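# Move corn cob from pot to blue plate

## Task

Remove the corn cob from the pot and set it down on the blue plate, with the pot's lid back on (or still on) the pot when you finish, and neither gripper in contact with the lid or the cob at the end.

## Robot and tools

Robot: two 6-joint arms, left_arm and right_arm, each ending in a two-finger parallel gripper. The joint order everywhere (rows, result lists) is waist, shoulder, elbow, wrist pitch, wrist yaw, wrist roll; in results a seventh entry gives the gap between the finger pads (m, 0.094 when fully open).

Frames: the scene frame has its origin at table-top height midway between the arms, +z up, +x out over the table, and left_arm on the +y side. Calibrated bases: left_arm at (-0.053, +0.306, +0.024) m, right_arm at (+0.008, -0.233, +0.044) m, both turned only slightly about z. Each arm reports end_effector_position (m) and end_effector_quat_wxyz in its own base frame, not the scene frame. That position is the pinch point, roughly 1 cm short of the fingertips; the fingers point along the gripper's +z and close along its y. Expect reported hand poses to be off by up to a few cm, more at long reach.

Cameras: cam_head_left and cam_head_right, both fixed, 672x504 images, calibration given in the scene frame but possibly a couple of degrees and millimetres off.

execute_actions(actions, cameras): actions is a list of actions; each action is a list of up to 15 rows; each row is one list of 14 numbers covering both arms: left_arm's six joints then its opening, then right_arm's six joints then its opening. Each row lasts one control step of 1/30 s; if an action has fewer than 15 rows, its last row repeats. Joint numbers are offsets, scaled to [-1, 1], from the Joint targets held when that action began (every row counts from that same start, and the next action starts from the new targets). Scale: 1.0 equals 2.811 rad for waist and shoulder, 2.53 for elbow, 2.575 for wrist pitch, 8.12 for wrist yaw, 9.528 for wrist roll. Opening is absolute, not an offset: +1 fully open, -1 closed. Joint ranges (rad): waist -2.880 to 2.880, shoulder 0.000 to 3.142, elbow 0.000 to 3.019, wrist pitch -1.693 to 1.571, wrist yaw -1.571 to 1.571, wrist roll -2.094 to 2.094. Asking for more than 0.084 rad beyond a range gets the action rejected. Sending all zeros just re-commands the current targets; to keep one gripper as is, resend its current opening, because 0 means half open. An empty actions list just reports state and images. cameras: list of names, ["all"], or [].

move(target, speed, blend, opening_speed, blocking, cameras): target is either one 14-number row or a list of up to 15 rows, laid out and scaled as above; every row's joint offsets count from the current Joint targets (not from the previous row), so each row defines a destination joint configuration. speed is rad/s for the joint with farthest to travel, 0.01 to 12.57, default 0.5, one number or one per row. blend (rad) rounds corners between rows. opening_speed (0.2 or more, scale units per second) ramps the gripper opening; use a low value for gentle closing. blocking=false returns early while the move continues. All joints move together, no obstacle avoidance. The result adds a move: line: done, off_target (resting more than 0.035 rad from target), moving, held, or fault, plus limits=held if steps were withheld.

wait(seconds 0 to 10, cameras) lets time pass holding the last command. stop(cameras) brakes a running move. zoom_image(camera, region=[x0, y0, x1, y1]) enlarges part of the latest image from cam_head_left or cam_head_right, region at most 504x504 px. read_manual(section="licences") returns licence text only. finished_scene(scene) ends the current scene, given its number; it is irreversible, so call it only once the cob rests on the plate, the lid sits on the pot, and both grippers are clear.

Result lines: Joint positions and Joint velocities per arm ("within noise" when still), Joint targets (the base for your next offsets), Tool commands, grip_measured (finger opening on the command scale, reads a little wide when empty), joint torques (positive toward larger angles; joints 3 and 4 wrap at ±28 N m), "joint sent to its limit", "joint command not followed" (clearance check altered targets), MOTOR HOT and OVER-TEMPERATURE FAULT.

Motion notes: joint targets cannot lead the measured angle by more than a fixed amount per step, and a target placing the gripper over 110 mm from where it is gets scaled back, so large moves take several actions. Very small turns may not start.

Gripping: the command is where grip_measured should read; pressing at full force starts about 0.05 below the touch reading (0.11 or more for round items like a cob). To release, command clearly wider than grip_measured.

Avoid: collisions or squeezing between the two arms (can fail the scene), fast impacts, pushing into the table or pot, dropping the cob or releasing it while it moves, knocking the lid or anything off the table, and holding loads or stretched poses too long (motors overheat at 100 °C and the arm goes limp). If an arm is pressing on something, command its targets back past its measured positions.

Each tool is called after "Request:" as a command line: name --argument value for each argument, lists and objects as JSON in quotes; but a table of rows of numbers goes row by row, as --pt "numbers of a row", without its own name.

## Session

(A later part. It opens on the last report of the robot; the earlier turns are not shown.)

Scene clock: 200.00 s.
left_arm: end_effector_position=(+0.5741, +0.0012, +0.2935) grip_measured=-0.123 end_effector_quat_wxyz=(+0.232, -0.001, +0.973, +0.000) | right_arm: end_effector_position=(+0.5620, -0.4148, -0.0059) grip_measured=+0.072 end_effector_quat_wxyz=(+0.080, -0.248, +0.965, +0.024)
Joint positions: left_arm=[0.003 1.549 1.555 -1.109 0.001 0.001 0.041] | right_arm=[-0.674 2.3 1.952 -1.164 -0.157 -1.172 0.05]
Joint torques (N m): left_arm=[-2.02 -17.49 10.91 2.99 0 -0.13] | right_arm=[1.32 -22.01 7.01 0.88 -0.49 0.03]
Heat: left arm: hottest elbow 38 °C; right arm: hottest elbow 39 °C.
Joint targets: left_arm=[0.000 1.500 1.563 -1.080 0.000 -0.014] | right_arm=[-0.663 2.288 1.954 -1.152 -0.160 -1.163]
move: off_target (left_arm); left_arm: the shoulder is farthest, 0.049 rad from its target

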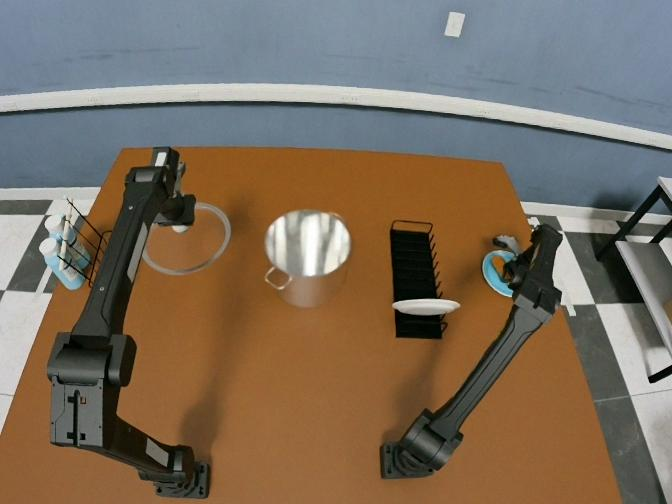

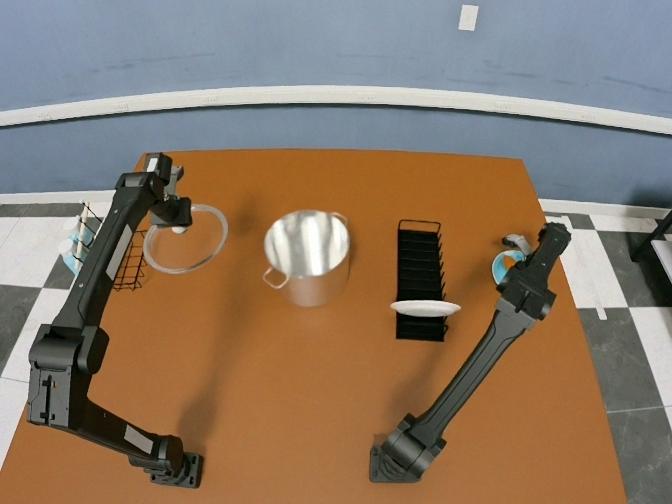

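Request:
move --target '[0,0,0,0,0,0,-0.6,0,0.0064,0,0.007,0,0,-0.3]' --speed 0.06

Request:
move --target '[0,0,0,0,0,0,-0.6,0,0.0036,0,0.003,0,0,-0.3]' --speed 0.06 --cameras '["all"]'

Request:
zoom_image --camera "cam_head_left" --region '[420, 180, 560, 320]'

Scene clock: 207.80 s.
left_arm: end_effector_position=(+0.5741, +0.0012, +0.2935) grip_measured=-0.123 end_effector_quat_wxyz=(+0.232, -0.001, +0.973, +0.000) | right_arm: end_effector_position=(+0.5645, -0.4165, -0.0110) grip_measured=+0.072 end_effector_quat_wxyz=(+0.083, -0.248, +0.965, +0.021)
Joint positions: left_arm=[0.003 1.549 1.555 -1.109 0.001 0.001 0.041] | right_arm=[-0.674 2.308 1.952 -1.147 -0.159 -1.172 0.05]
Joint torques (N m): left_arm=[-1.49 -16.97 10.8 2.97 0.01 -0.1] | right_arm=[1.32 -21.25 6.99 0.96 -0.41 0.02]
Heat: left arm: hottest elbow 38 °C; right arm: hottest elbow 39 °C.
Joint targets: left_arm=[0.000 1.500 1.563 -1.080 0.000 -0.014] | right_arm=[-0.663 2.306 1.954 -1.135 -0.160 -1.163]
move: off_target (left_arm); left_arm: the shoulder is farthest, 0.049 rad from its target

Scene clock: 208.50 s.
left_arm: end_effector_position=(+0.5741, +0.0012, +0.2935) grip_measured=-0.123 end_effector_quat_wxyz=(+0.232, -0.001, +0.973, +0.000) | right_arm: end_effector_position=(+0.5654, -0.4173, -0.0112) grip_measured=+0.072 end_effector_quat_wxyz=(+0.085, -0.248, +0.965, +0.019)
Joint positions: left_arm=[0.003 1.549 1.555 -1.109 0.001 0.001 0.041] | right_arm=[-0.674 2.308 1.952 -1.142 -0.159 -1.172 0.05]
Joint torques (N m): left_arm=[-1.79 -16.73 10.82 2.88 0 -0.13] | right_arm=[1.32 -20.48 7.01 1.21 -0.41 0.03]
Heat: left arm: hottest elbow 38 °C; right arm: hottest elbow 39 °C.
Joint targets: left_arm=[0.000 1.500 1.563 -1.080 0.000 -0.014] | right_arm=[-0.663 2.316 1.954 -1.127 -0.160 -1.163]
move: off_target (left_arm); left_arm: the shoulder is farthest, 0.049 rad from its target

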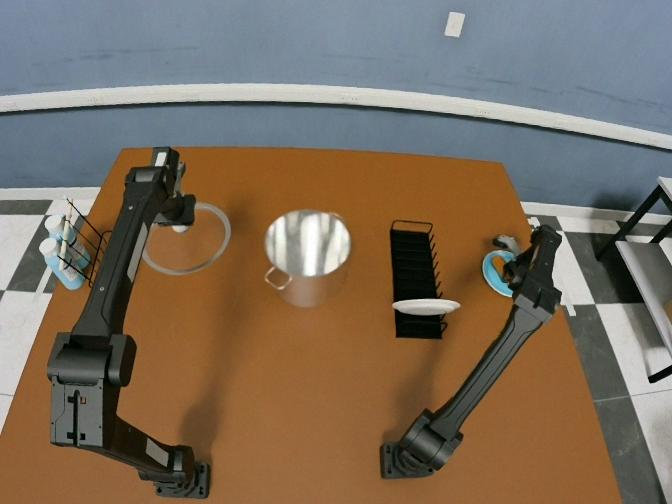

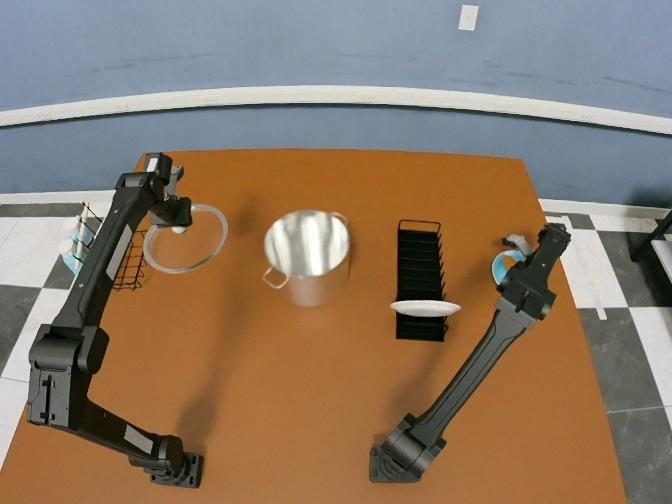

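Scaled by 3.600 from the camera's 672x504 image, which has a finer 960x720 frame.

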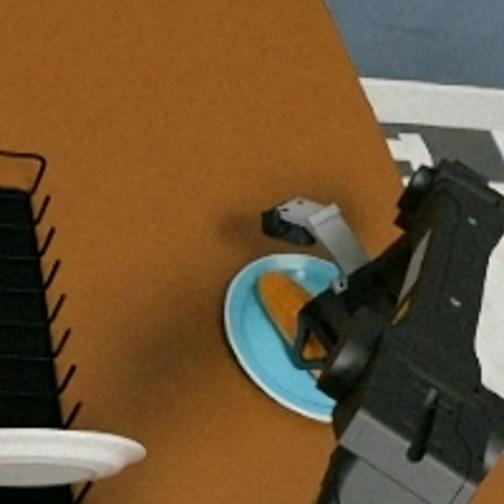

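Request:
move --target '[0,0,0,0,0,0,-0.6,0,-0.0036,0,-0.004,0,0,0.5]' --opening_speed 0.4

Request:
move --target '[-0.17,0.1366,0.1814,-0.013,0,0,-0.6,0,-0.034,0.075,-0.09,0,0,0.5]' --speed 0.35 --cameras '["all"]'

Request:
zoom_image --camera "cam_head_left" --region '[246, 180, 366, 300]'

Request:
zoom_image --camera "cam_head_right" --region '[246, 180, 366, 300]'

Request:
zoom_image --camera "cam_head_left" --region '[420, 180, 560, 320]'

Scene clock: 222.50 s.
left_arm: end_effector_position=(+0.5741, +0.0012, +0.2935) grip_measured=-0.123 end_effector_quat_wxyz=(+0.232, -0.001, +0.973, +0.000) | right_arm: end_effector_position=(+0.5655, -0.4173, -0.0112) grip_measured=+0.497 end_effector_quat_wxyz=(+0.085, -0.248, +0.965, +0.019)
Joint positions: left_arm=[0.003 1.549 1.555 -1.109 0.001 0.001 0.041] | right_arm=[-0.674 2.308 1.952 -1.142 -0.159 -1.172 0.07]
Joint torques (N m): left_arm=[-1.49 -17.2 10.86 2.91 -0.03 -0.09] | right_arm=[1.32 -21.3 7.01 0.62 -0.41 0.03]
Heat: left arm: hottest elbow 39 °C; right arm: hottest elbow 38 °C.
Joint targets: left_arm=[0.000 1.500 1.563 -1.080 0.000 -0.014] | right_arm=[-0.663 2.306 1.954 -1.137 -0.160 -1.163]
move: off_target (left_arm); left_arm: the shoulder is farthest, 0.049 rad from its target

Scene clock: 224.70 s.
left_arm: end_effector_position=(+0.6231, -0.3303, +0.2572) grip_measured=-0.123 end_effector_quat_wxyz=(+0.232, +0.234, +0.942, -0.058) | right_arm: end_effector_position=(+0.5644, -0.4165, +0.0838) grip_measured=+0.498 end_effector_quat_wxyz=(+0.080, -0.248, +0.965, +0.026)
Joint positions: left_arm=[-0.486 1.902 1.924 -1.11 0.001 0.001 0.041] | right_arm=[-0.674 2.239 2.086 -1.361 -0.159 -1.172 0.07]
Joint torques (N m): left_arm=[-0.85 -18.9 18.61 1.4 -0.02 -0.11] | right_arm=[1.32 -23.36 11.49 0.1 -0.41 0.02]
Heat: left arm: hottest elbow 39 °C; right arm: hottest elbow 38 °C.
Joint targets: left_arm=[-0.478 1.884 2.022 -1.113 0.000 -0.013] | right_arm=[-0.663 2.210 2.144 -1.369 -0.160 -1.163]
move: off_target (left_arm, right_arm); left_arm: the elbow is farthest, 0.098 rad from its target; right_arm: the elbow is farthest, 0.058 rad from its target

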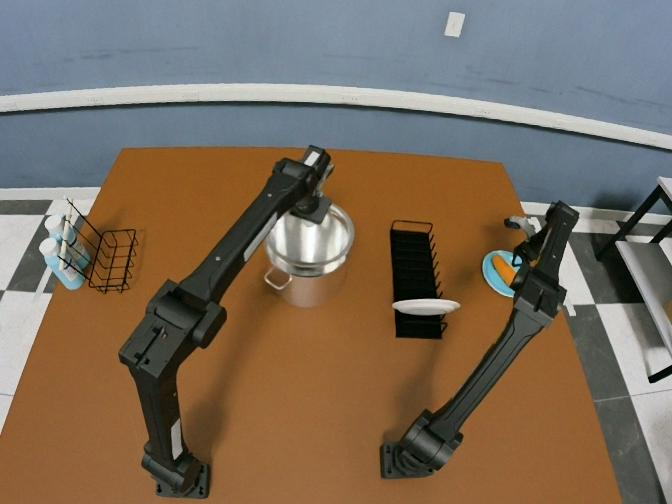

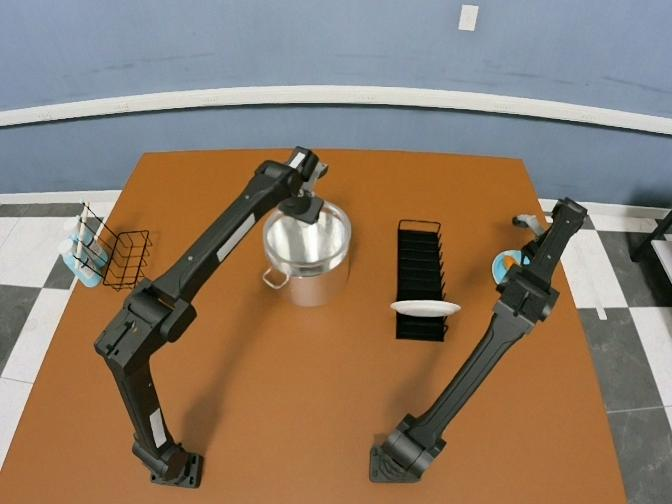

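Scaled by 4.200 from the camera's 672x504 image, which has a finer 960x720 frame.

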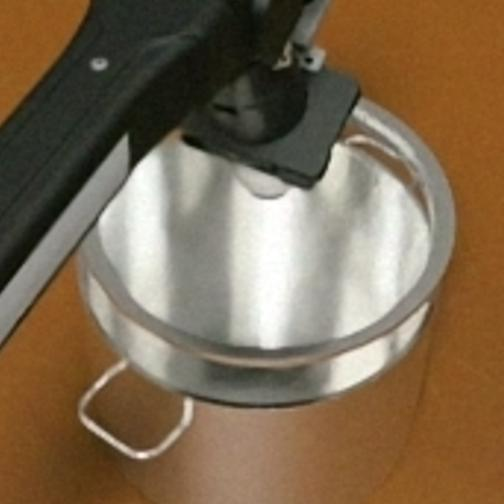

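Scaled by 4.200 from the camera's 672x504 image, which has a finer 960x720 frame.

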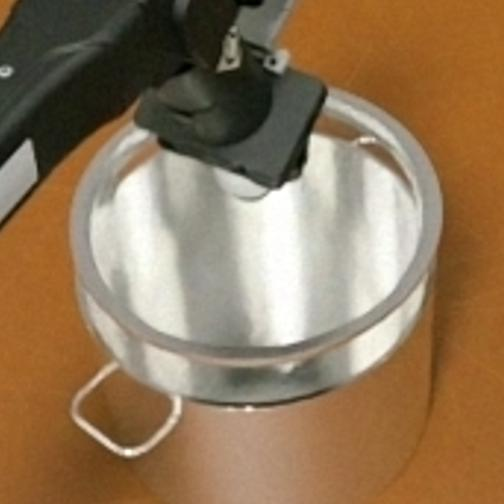

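Scaled by 3.600 from the camera's 672x504 image, which has a finer 960x720 frame.

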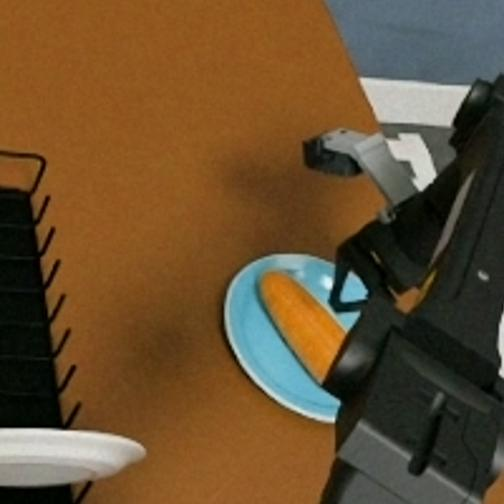

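Request:
move --target '[0.0039,0.0021,-0.0775,0.0466,0,0,-0.6,0,0,0,0,0,0,0.5]' --speed 0.15 --cameras '["all"]'

Request:
zoom_image --camera "cam_head_left" --region '[246, 180, 366, 300]'

Request:
zoom_image --camera "cam_head_right" --region '[246, 180, 366, 300]'

Scene clock: 247.77 s.
left_arm: end_effector_position=(+0.6204, -0.3249, +0.2146) grip_measured=-0.123 end_effector_quat_wxyz=(+0.223, +0.232, +0.945, -0.055) | right_arm: end_effector_position=(+0.5644, -0.4164, +0.0838) grip_measured=+0.498 end_effector_quat_wxyz=(+0.080, -0.248, +0.965, +0.026)
Joint positions: left_arm=[-0.481 1.903 1.819 -1.022 0.001 0.001 0.041] | right_arm=[-0.674 2.239 2.086 -1.362 -0.159 -1.172 0.07]
Joint torques (N m): left_arm=[-0.5 -18.73 10.7 2.85 -0.02 -0.08] | right_arm=[1.32 -23.36 11.49 0.13 -0.41 0.03]
Motor temperatures (°C): left_arm=[29 36 47 27 28 25 30] | right_arm=[26 38 40 28 27 26 26]
Heat: left arm: hottest elbow 47 °C; right arm: hottest elbow 40 °C.
Joint targets: left_arm=[-0.467 1.890 1.826 -0.993 0.000 -0.013] | right_arm=[-0.663 2.210 2.144 -1.369 -0.160 -1.163]
move: off_target (right_arm); right_arm: the elbow is farthest, 0.058 rad from its target

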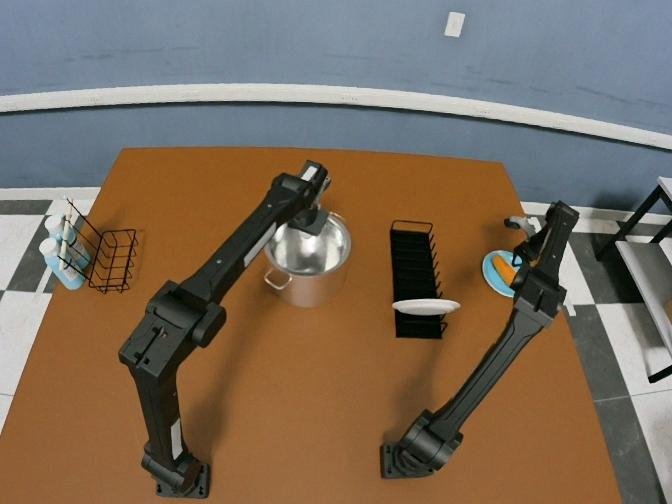

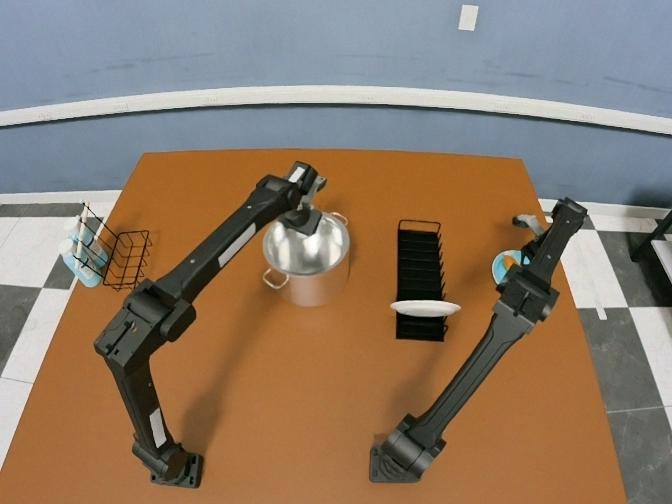

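Scaled by 4.200 from the camera's 672x504 image, which has a finer 960x720 frame.

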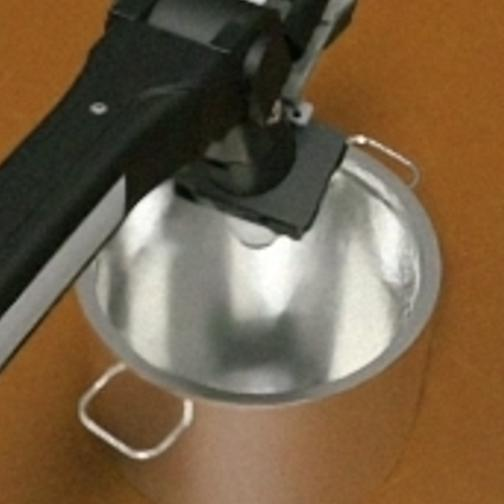

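Scaled by 4.200 from the camera's 672x504 image, which has a finer 960x720 frame.

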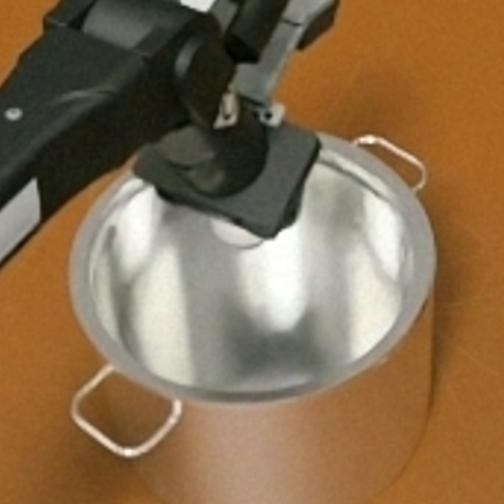

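Request:
move --pt "-0.0004 0.0036 0 0.0175 0 0 -0.6 0 0 0 0 0 0 0.5" --pt "-0.0004 0.0036 -0.0075 0.0175 0 0 -0.6 0 0 0 0 0 0 0.5" --speed 0.08 --cameras '["all"]'

Request:
zoom_image --camera "cam_head_left" --region '[246, 180, 366, 300]'

Request:
zoom_image --camera "cam_head_right" --region '[246, 180, 366, 300]'

Scene clock: 259.73 s.
left_arm: end_effector_position=(+0.6276, -0.3283, +0.2114) grip_measured=-0.123 end_effector_quat_wxyz=(+0.239, +0.231, +0.941, -0.058) | right_arm: end_effector_position=(+0.5644, -0.4164, +0.0838) grip_measured=+0.498 end_effector_quat_wxyz=(+0.080, -0.248, +0.965, +0.026)
Joint positions: left_arm=[-0.481 1.907 1.808 -0.975 -0.001 0.001 0.041] | right_arm=[-0.674 2.239 2.086 -1.362 -0.159 -1.172 0.07]
Joint torques (N m): left_arm=[-0.5 -19.02 10.26 2.8 0.05 -0.13] | right_arm=[1.38 -23.36 11.49 0.12 -0.41 0.02]
Heat: left arm: hottest elbow 46 °C; right arm: hottest elbow 41 °C.
Joint targets: left_arm=[-0.469 1.900 1.807 -0.948 0.000 -0.013] | right_arm=[-0.663 2.210 2.144 -1.369 -0.160 -1.163]
move: off_target (right_arm); right_arm: the elbow is farthest, 0.058 rad from its target

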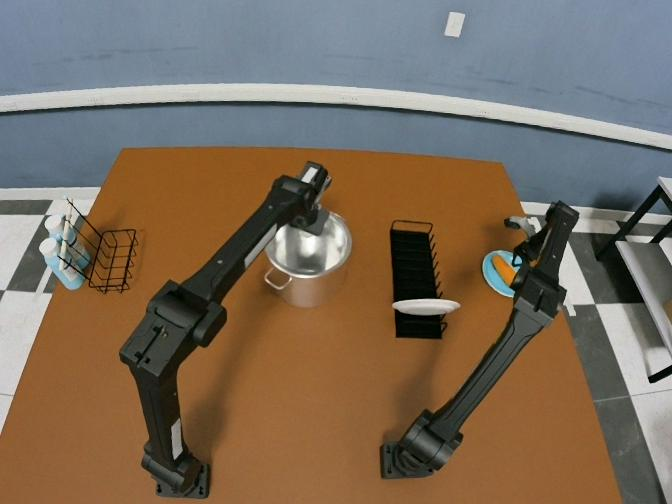

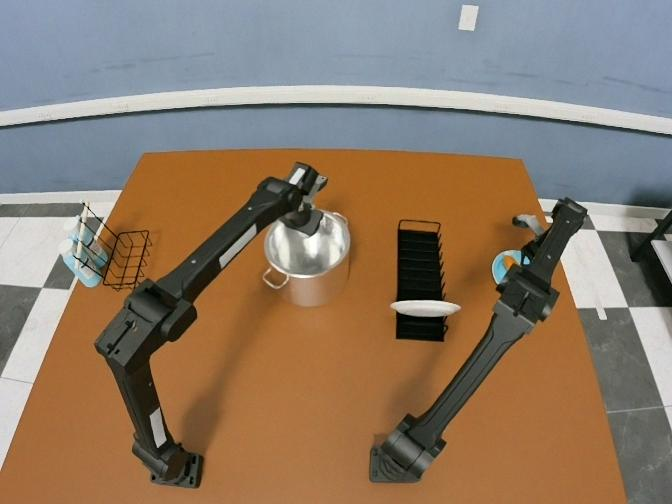

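Scaled by 4.200 from the camera's 672x504 image, which has a finer 960x720 frame.

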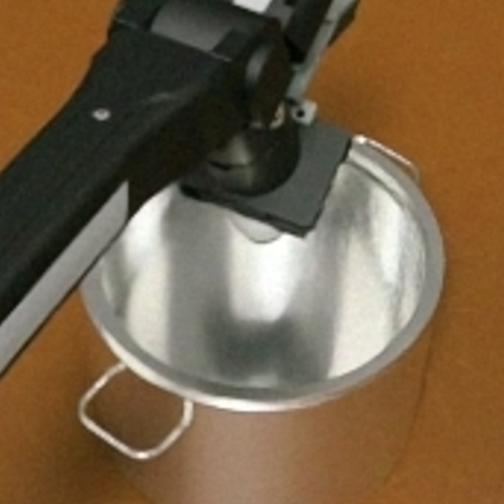

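Scaled by 4.200 from the camera's 672x504 image, which has a finer 960x720 frame.

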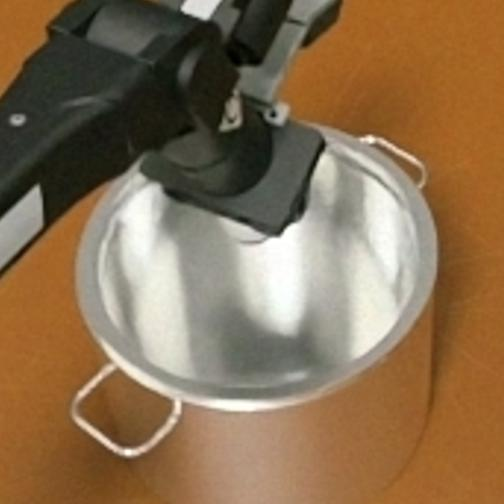

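Request:
move --target '[0.0,0,-0.0045,-0.001,0,0,-0.6,0,0,0,0,0,0,0.5]' --speed 0.06 --cameras '["all"]'

Request:
zoom_image --camera "cam_head_left" --region '[246, 180, 366, 300]'

Request:
zoom_image --camera "cam_head_right" --region '[246, 180, 366, 300]'

Scene clock: 270.73 s.
left_arm: end_effector_position=(+0.6275, -0.3282, +0.2102) grip_measured=-0.123 end_effector_quat_wxyz=(+0.239, +0.231, +0.941, -0.058) | right_arm: end_effector_position=(+0.5644, -0.4164, +0.0838) grip_measured=+0.498 end_effector_quat_wxyz=(+0.080, -0.248, +0.965, +0.026)
Joint positions: left_arm=[-0.481 1.907 1.805 -0.972 -0.001 0.001 0.041] | right_arm=[-0.674 2.239 2.086 -1.362 -0.159 -1.172 0.07]
Joint torques (N m): left_arm=[-0.32 -19.19 9.29 2.63 0.01 -0.1] | right_arm=[1.32 -23.36 11.49 0.13 -0.41 0.02]
Heat: left arm: hottest elbow 44 °C; right arm: hottest elbow 42 °C.
Joint targets: left_arm=[-0.469 1.900 1.796 -0.950 0.000 -0.013] | right_arm=[-0.663 2.210 2.144 -1.369 -0.160 -1.163]
move: off_target (right_arm); right_arm: the elbow is farthest, 0.058 rad from its target

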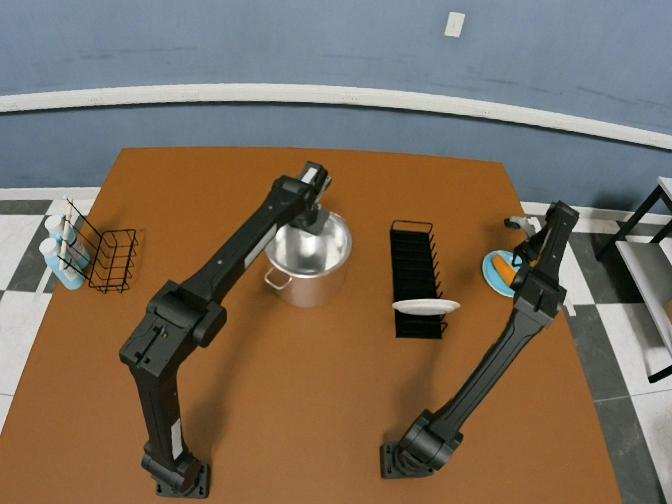

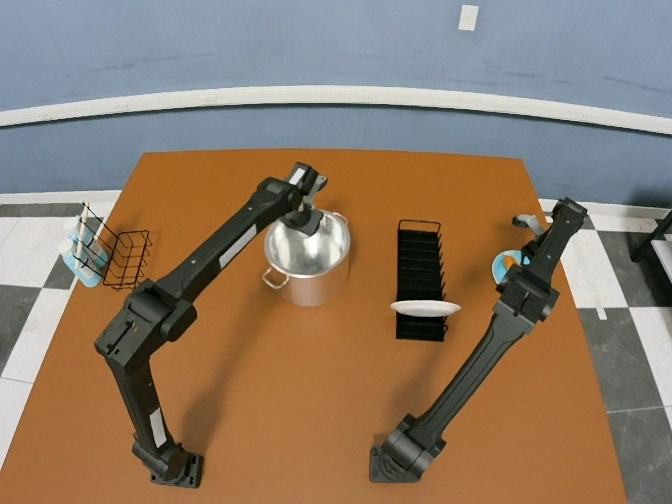

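Scaled by 4.200 from the camera's 672x504 image, which has a finer 960x720 frame.

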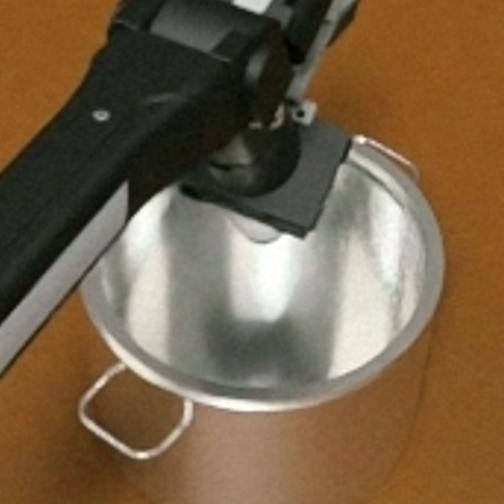

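Scaled by 4.200 from the camera's 672x504 image, which has a finer 960x720 frame.

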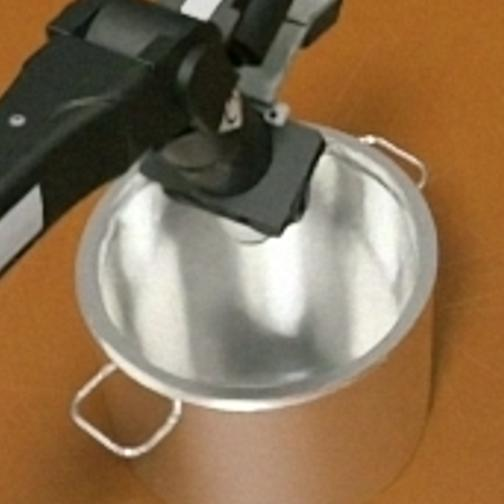

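Request:
move --target '[0,0,-0.001,-0.0163,0,0,-0.6,0,0,0,0,0,0,0.5]' --speed 0.06 --cameras '["all"]'

Request:
zoom_image --camera "cam_head_left" --region '[246, 180, 366, 300]'

Request:
zoom_image --camera "cam_head_right" --region '[246, 180, 366, 300]'

Scene clock: 279.00 s.
left_arm: end_effector_position=(+0.6269, -0.3279, +0.2097) grip_measured=-0.123 end_effector_quat_wxyz=(+0.237, +0.231, +0.942, -0.058) | right_arm: end_effector_position=(+0.5644, -0.4164, +0.0838) grip_measured=+0.498 end_effector_quat_wxyz=(+0.080, -0.248, +0.965, +0.026)
Joint positions: left_arm=[-0.481 1.907 1.805 -0.974 -0.001 0.001 0.041] | right_arm=[-0.674 2.239 2.086 -1.362 -0.159 -1.172 0.07]
Joint torques (N m): left_arm=[-0.32 -19.08 9.2 0.85 0.04 -0.12] | right_arm=[1.32 -23.36 11.49 0.13 -0.41 0.02]
Heat: left arm: hottest elbow 44 °C; right arm: hottest elbow 42 °C.
Joint targets: left_arm=[-0.469 1.900 1.793 -0.992 0.000 -0.013] | right_arm=[-0.663 2.210 2.144 -1.369 -0.160 -1.163]
move: off_target (right_arm); right_arm: the elbow is farthest, 0.058 rad from its target

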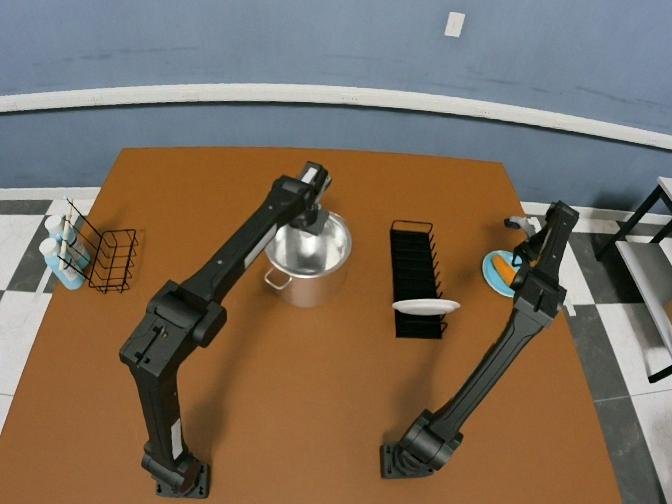

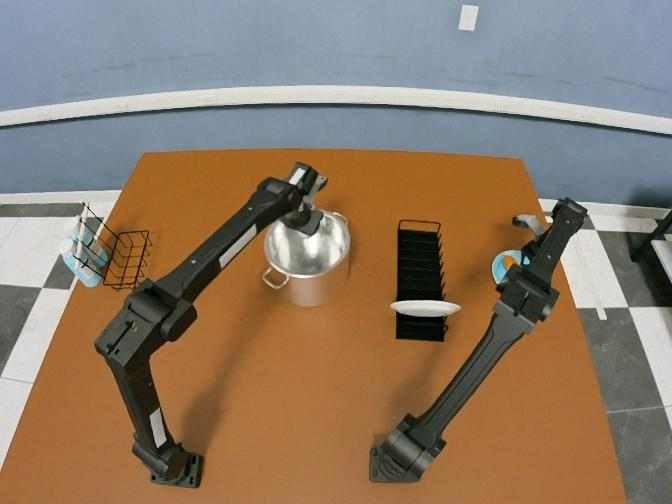

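Scaled by 4.200 from the camera's 672x504 image, which has a finer 960x720 frame.

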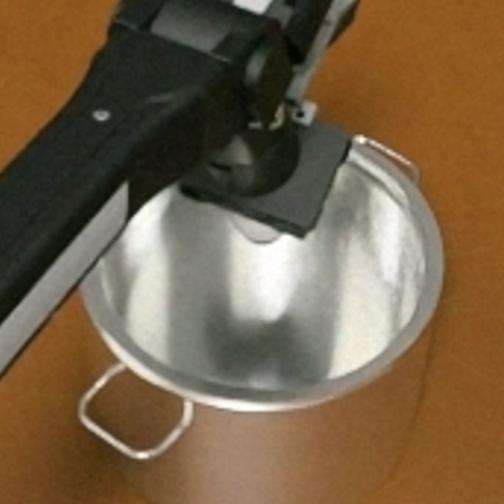

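Scaled by 4.200 from the camera's 672x504 image, which has a finer 960x720 frame.

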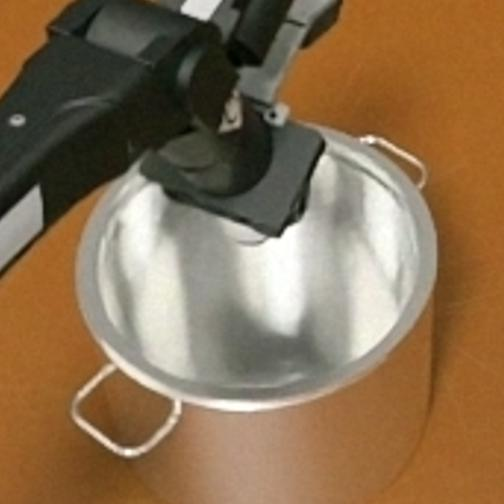

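Request:
move --target '[0,0,-0.001,-0.005,0,0,-0.6,0,0,0,0,0,0,0.5]' --speed 0.06 --cameras '["all"]'

Request:
zoom_image --camera "cam_head_left" --region '[246, 180, 366, 300]'

Request:
zoom_image --camera "cam_head_right" --region '[246, 180, 366, 300]'

Scene clock: 286.97 s.
left_arm: end_effector_position=(+0.6256, -0.3273, +0.2089) grip_measured=-0.123 end_effector_quat_wxyz=(+0.234, +0.232, +0.942, -0.057) | right_arm: end_effector_position=(+0.5644, -0.4164, +0.0838) grip_measured=+0.498 end_effector_quat_wxyz=(+0.080, -0.248, +0.965, +0.026)
Joint positions: left_arm=[-0.481 1.907 1.805 -0.981 -0.001 0.001 0.041] | right_arm=[-0.674 2.239 2.086 -1.362 -0.159 -1.172 0.07]
Joint torques (N m): left_arm=[-0.26 -18.96 8.84 0.53 0.03 -0.07] | right_arm=[1.32 -23.3 11.48 0.12 -0.41 0.02]
Heat: left arm: hottest elbow 44 °C; right arm: hottest elbow 42 °C.
Joint targets: left_arm=[-0.469 1.900 1.791 -1.005 0.001 -0.013] | right_arm=[-0.663 2.210 2.144 -1.369 -0.160 -1.163]
move: off_target (right_arm); right_arm: the elbow is farthest, 0.058 rad from its target

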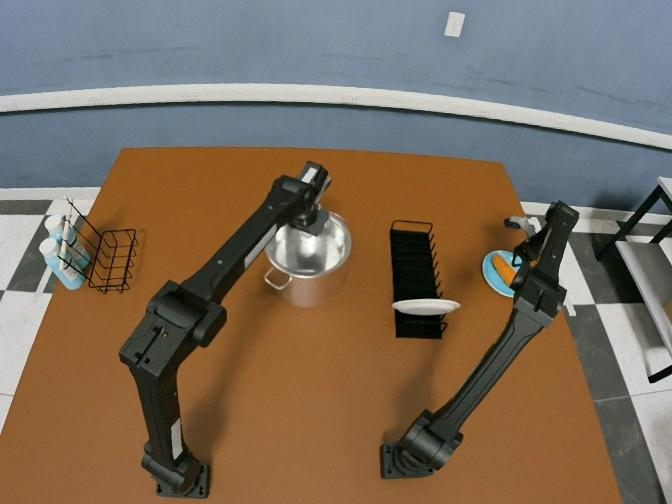

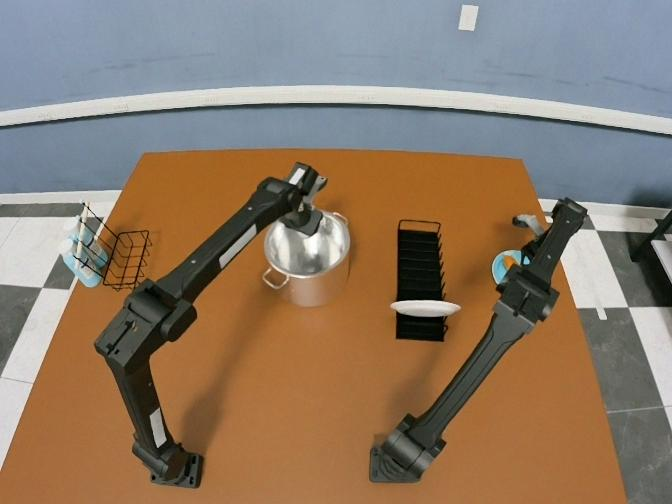

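Scaled by 4.200 from the camera's 672x504 image, which has a finer 960x720 frame.

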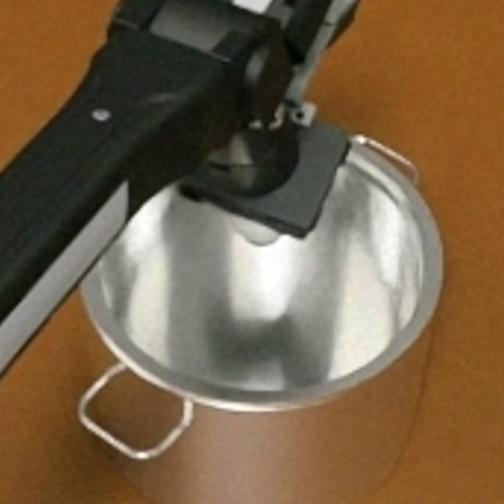

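Scaled by 4.200 from the camera's 672x504 image, which has a finer 960x720 frame.

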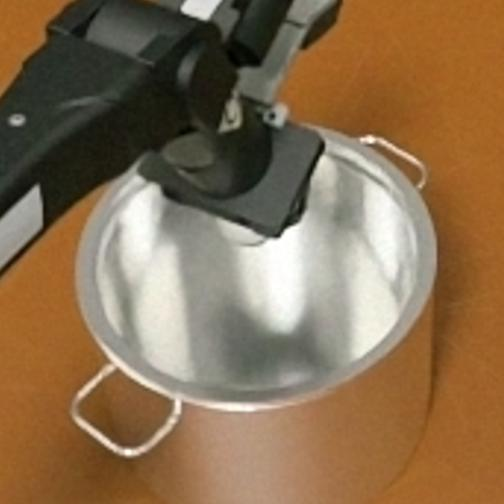

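Request:
move --target '[0,0,0,0,0,0,0.25,0,0,0,0,0,0,0.5]' --opening_speed 0.3 --cameras '["all"]'

Request:
zoom_image --camera "cam_head_left" --region '[246, 180, 366, 300]'

Request:
zoom_image --camera "cam_head_right" --region '[246, 180, 366, 300]'

Scene clock: 297.63 s.
left_arm: end_effector_position=(+0.6238, -0.3263, +0.2079) grip_measured=+0.247 end_effector_quat_wxyz=(+0.230, +0.232, +0.944, -0.056) | right_arm: end_effector_position=(+0.5644, -0.4164, +0.0838) grip_measured=+0.498 end_effector_quat_wxyz=(+0.080, -0.248, +0.965, +0.026)
Joint positions: left_arm=[-0.481 1.907 1.805 -0.99 -0.001 0.001 0.059] | right_arm=[-0.674 2.239 2.086 -1.362 -0.159 -1.172 0.07]
Joint torques (N m): left_arm=[-0.85 -18.61 8.72 0.88 0.04 -0.1] | right_arm=[1.32 -23.36 11.49 0.14 -0.41 0.03]
Heat: left arm: hottest elbow 44 °C; right arm: hottest elbow 43 °C.
Joint targets: left_arm=[-0.469 1.900 1.791 -1.006 0.001 -0.013] | right_arm=[-0.663 2.210 2.144 -1.369 -0.160 -1.163]
move: off_target (right_arm); right_arm: the elbow is farthest, 0.058 rad from its target

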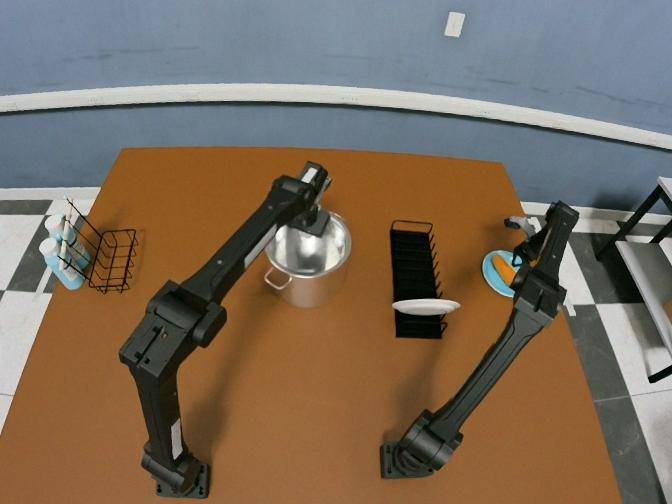

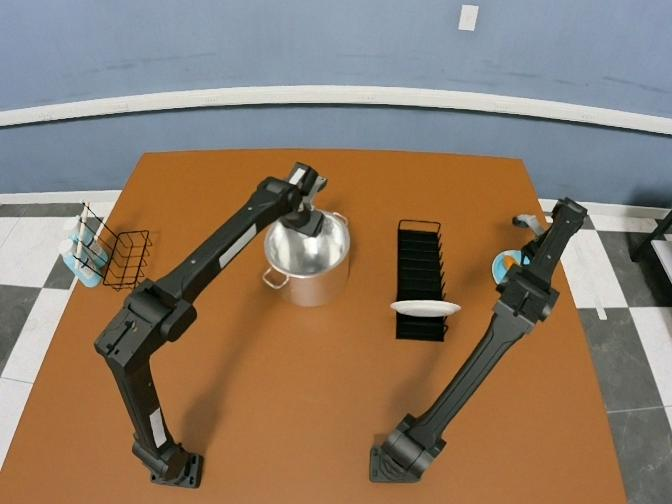

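Scaled by 4.200 from the camera's 672x504 image, which has a finer 960x720 frame.

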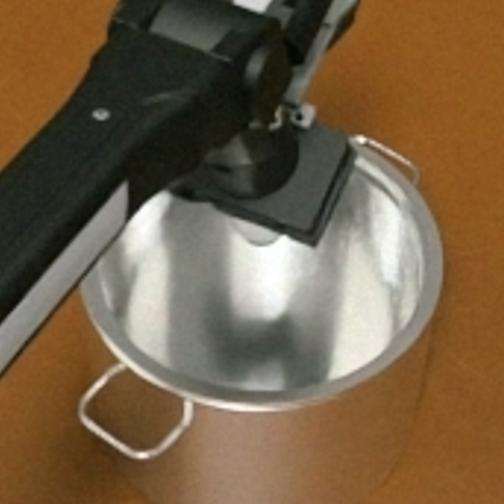

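Scaled by 4.200 from the camera's 672x504 image, which has a finer 960x720 frame.

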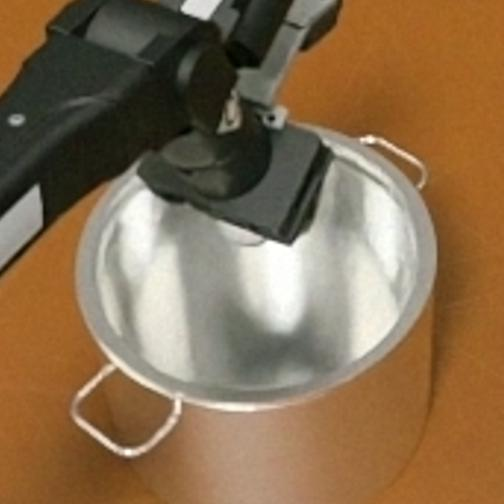

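Request:
move --pt "0 -0.009 0.1 -0.058 0 0 0.8 0 0 0 0 0 0 0.5" --pt "0.06 -0.09 0.07 -0.035 0 0 0.8 0 0 0 0 0 0 0.5" --speed '[0.25,0.4]' --opening_speed 0.5 --cameras '["all"]'

Request:
zoom_image --camera "cam_head_left" --region '[246, 180, 366, 300]'

Request:
zoom_image --camera "cam_head_right" --region '[246, 180, 366, 300]'

Scene clock: 310.47 s.
left_arm: end_effector_position=(+0.6215, -0.1910, +0.4567) grip_measured=+0.798 end_effector_quat_wxyz=(+0.382, +0.137, +0.912, -0.057) | right_arm: end_effector_position=(+0.5644, -0.4164, +0.0838) grip_measured=+0.498 end_effector_quat_wxyz=(+0.080, -0.248, +0.965, +0.026)
Joint positions: left_arm=[-0.298 1.636 1.971 -1.114 -0.001 0 0.084] | right_arm=[-0.674 2.239 2.086 -1.362 -0.159 -1.172 0.07]
Joint torques (N m): left_arm=[-1.73 -13.68 9.85 2.84 0.04 -0.1] | right_arm=[1.32 -23.36 11.49 0.13 -0.41 0.02]
Heat: left arm: hottest elbow 43 °C; right arm: hottest elbow 43 °C.
Joint targets: left_arm=[-0.300 1.647 1.968 -1.095 0.000 -0.014] | right_arm=[-0.663 2.210 2.144 -1.369 -0.160 -1.163]
move: off_target (right_arm); right_arm: the elbow is farthest, 0.058 rad from its target

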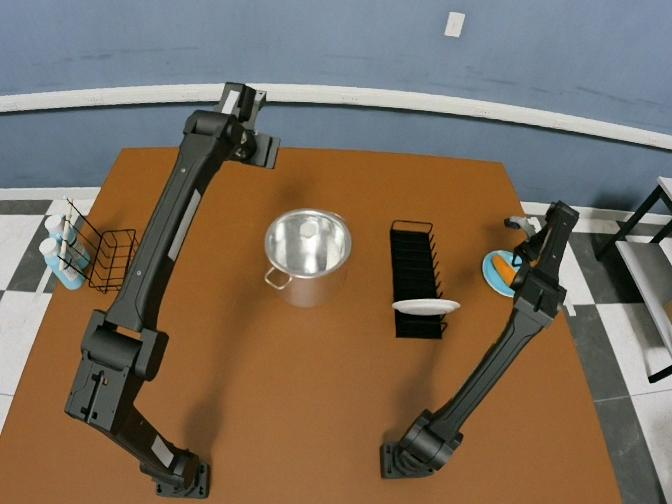

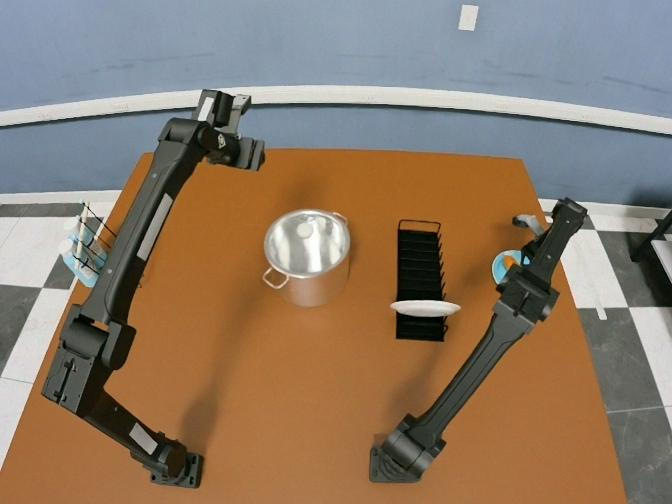

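Scaled by 4.200 from the camera's 672x504 image, which has a finer 960x720 frame.

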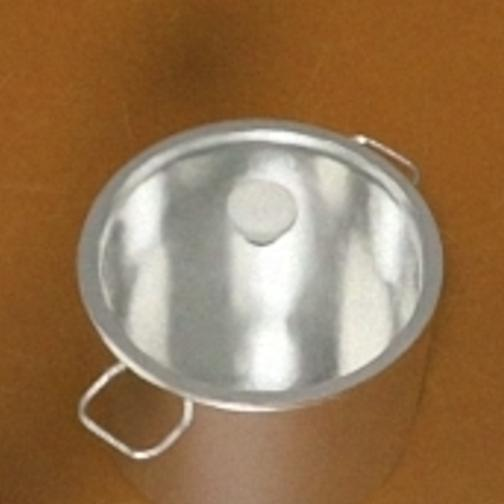

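Scaled by 4.200 from the camera's 672x504 image, which has a finer 960x720 frame.

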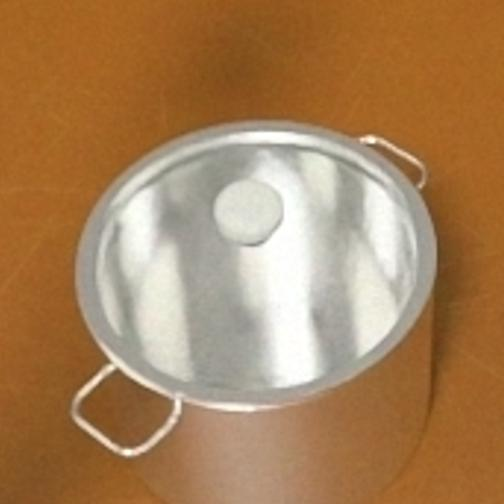

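Request:
execute_actions --actions '[]' --cameras '["all"]'

Request:
zoom_image --camera "cam_head_left" --region '[260, 240, 360, 300]'

Request:
zoom_image --camera "cam_head_right" --region '[260, 240, 360, 300]'

Request:
zoom_image --camera "cam_head_left" --region '[246, 190, 366, 260]'

Scene clock: 348.07 s.
left_arm: end_effector_position=(+0.6215, -0.1910, +0.4567) grip_measured=+0.798 end_effector_quat_wxyz=(+0.382, +0.137, +0.912, -0.057) | right_arm: end_effector_position=(+0.5644, -0.4164, +0.0838) grip_measured=+0.498 end_effector_quat_wxyz=(+0.080, -0.248, +0.965, +0.026)
Joint positions: left_arm=[-0.298 1.636 1.971 -1.114 -0.001 0 0.084] | right_arm=[-0.674 2.239 2.086 -1.362 -0.159 -1.172 0.07]
Joint velocities: within noise
Joint torques (N m): left_arm=[-2.14 -13.68 9.88 2.88 0.02 -0.11] | right_arm=[1.26 -23.36 11.49 0.13 -0.41 0.02]
Motor temperatures (°C): left_arm=[29 36 41 27 28 25 29] | right_arm=[26 39 44 28 27 26 26]
Heat: left arm: hottest elbow 41 °C; right arm: hottest elbow 44 °C.
Joint targets: left_arm=[-0.300 1.647 1.968 -1.095 0.000 -0.014] | right_arm=[-0.663 2.210 2.144 -1.369 -0.160 -1.163]
Tool commands: left_gripper/opening=+0.8 right_gripper/opening=+0.5

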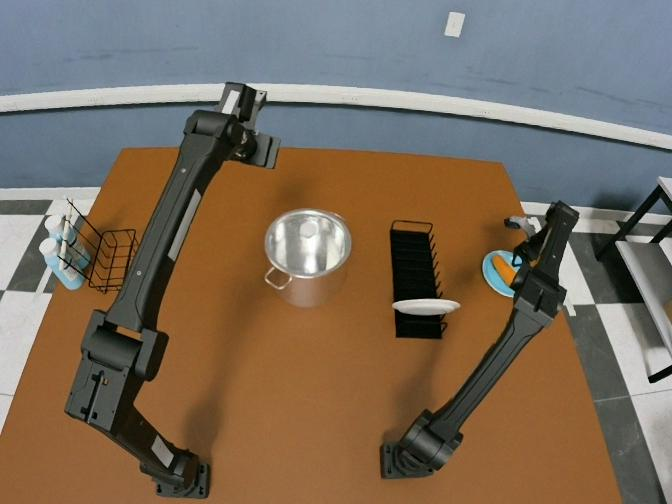

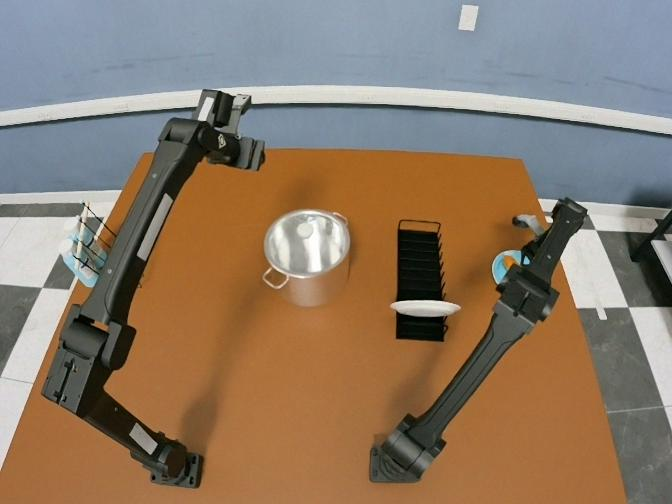

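Scaled by 5.040 from the camera's 672x504 image, which has a finer 960x720 frame.

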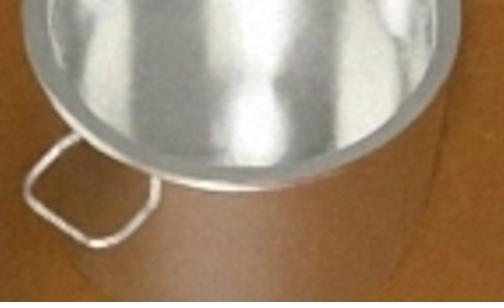

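Scaled by 5.040 from the camera's 672x504 image, which has a finer 960x720 frame.

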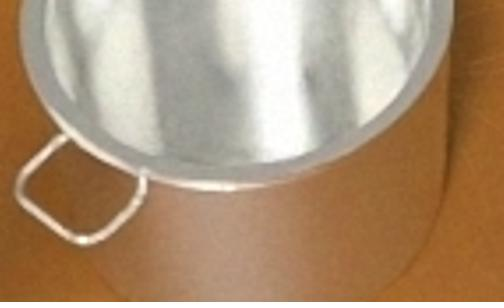

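Scaled by 4.200 from the camera's 672x504 image, which has a finer 960x720 frame.

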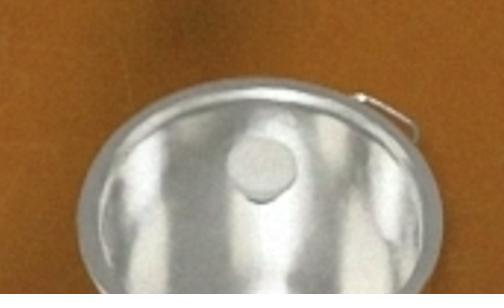

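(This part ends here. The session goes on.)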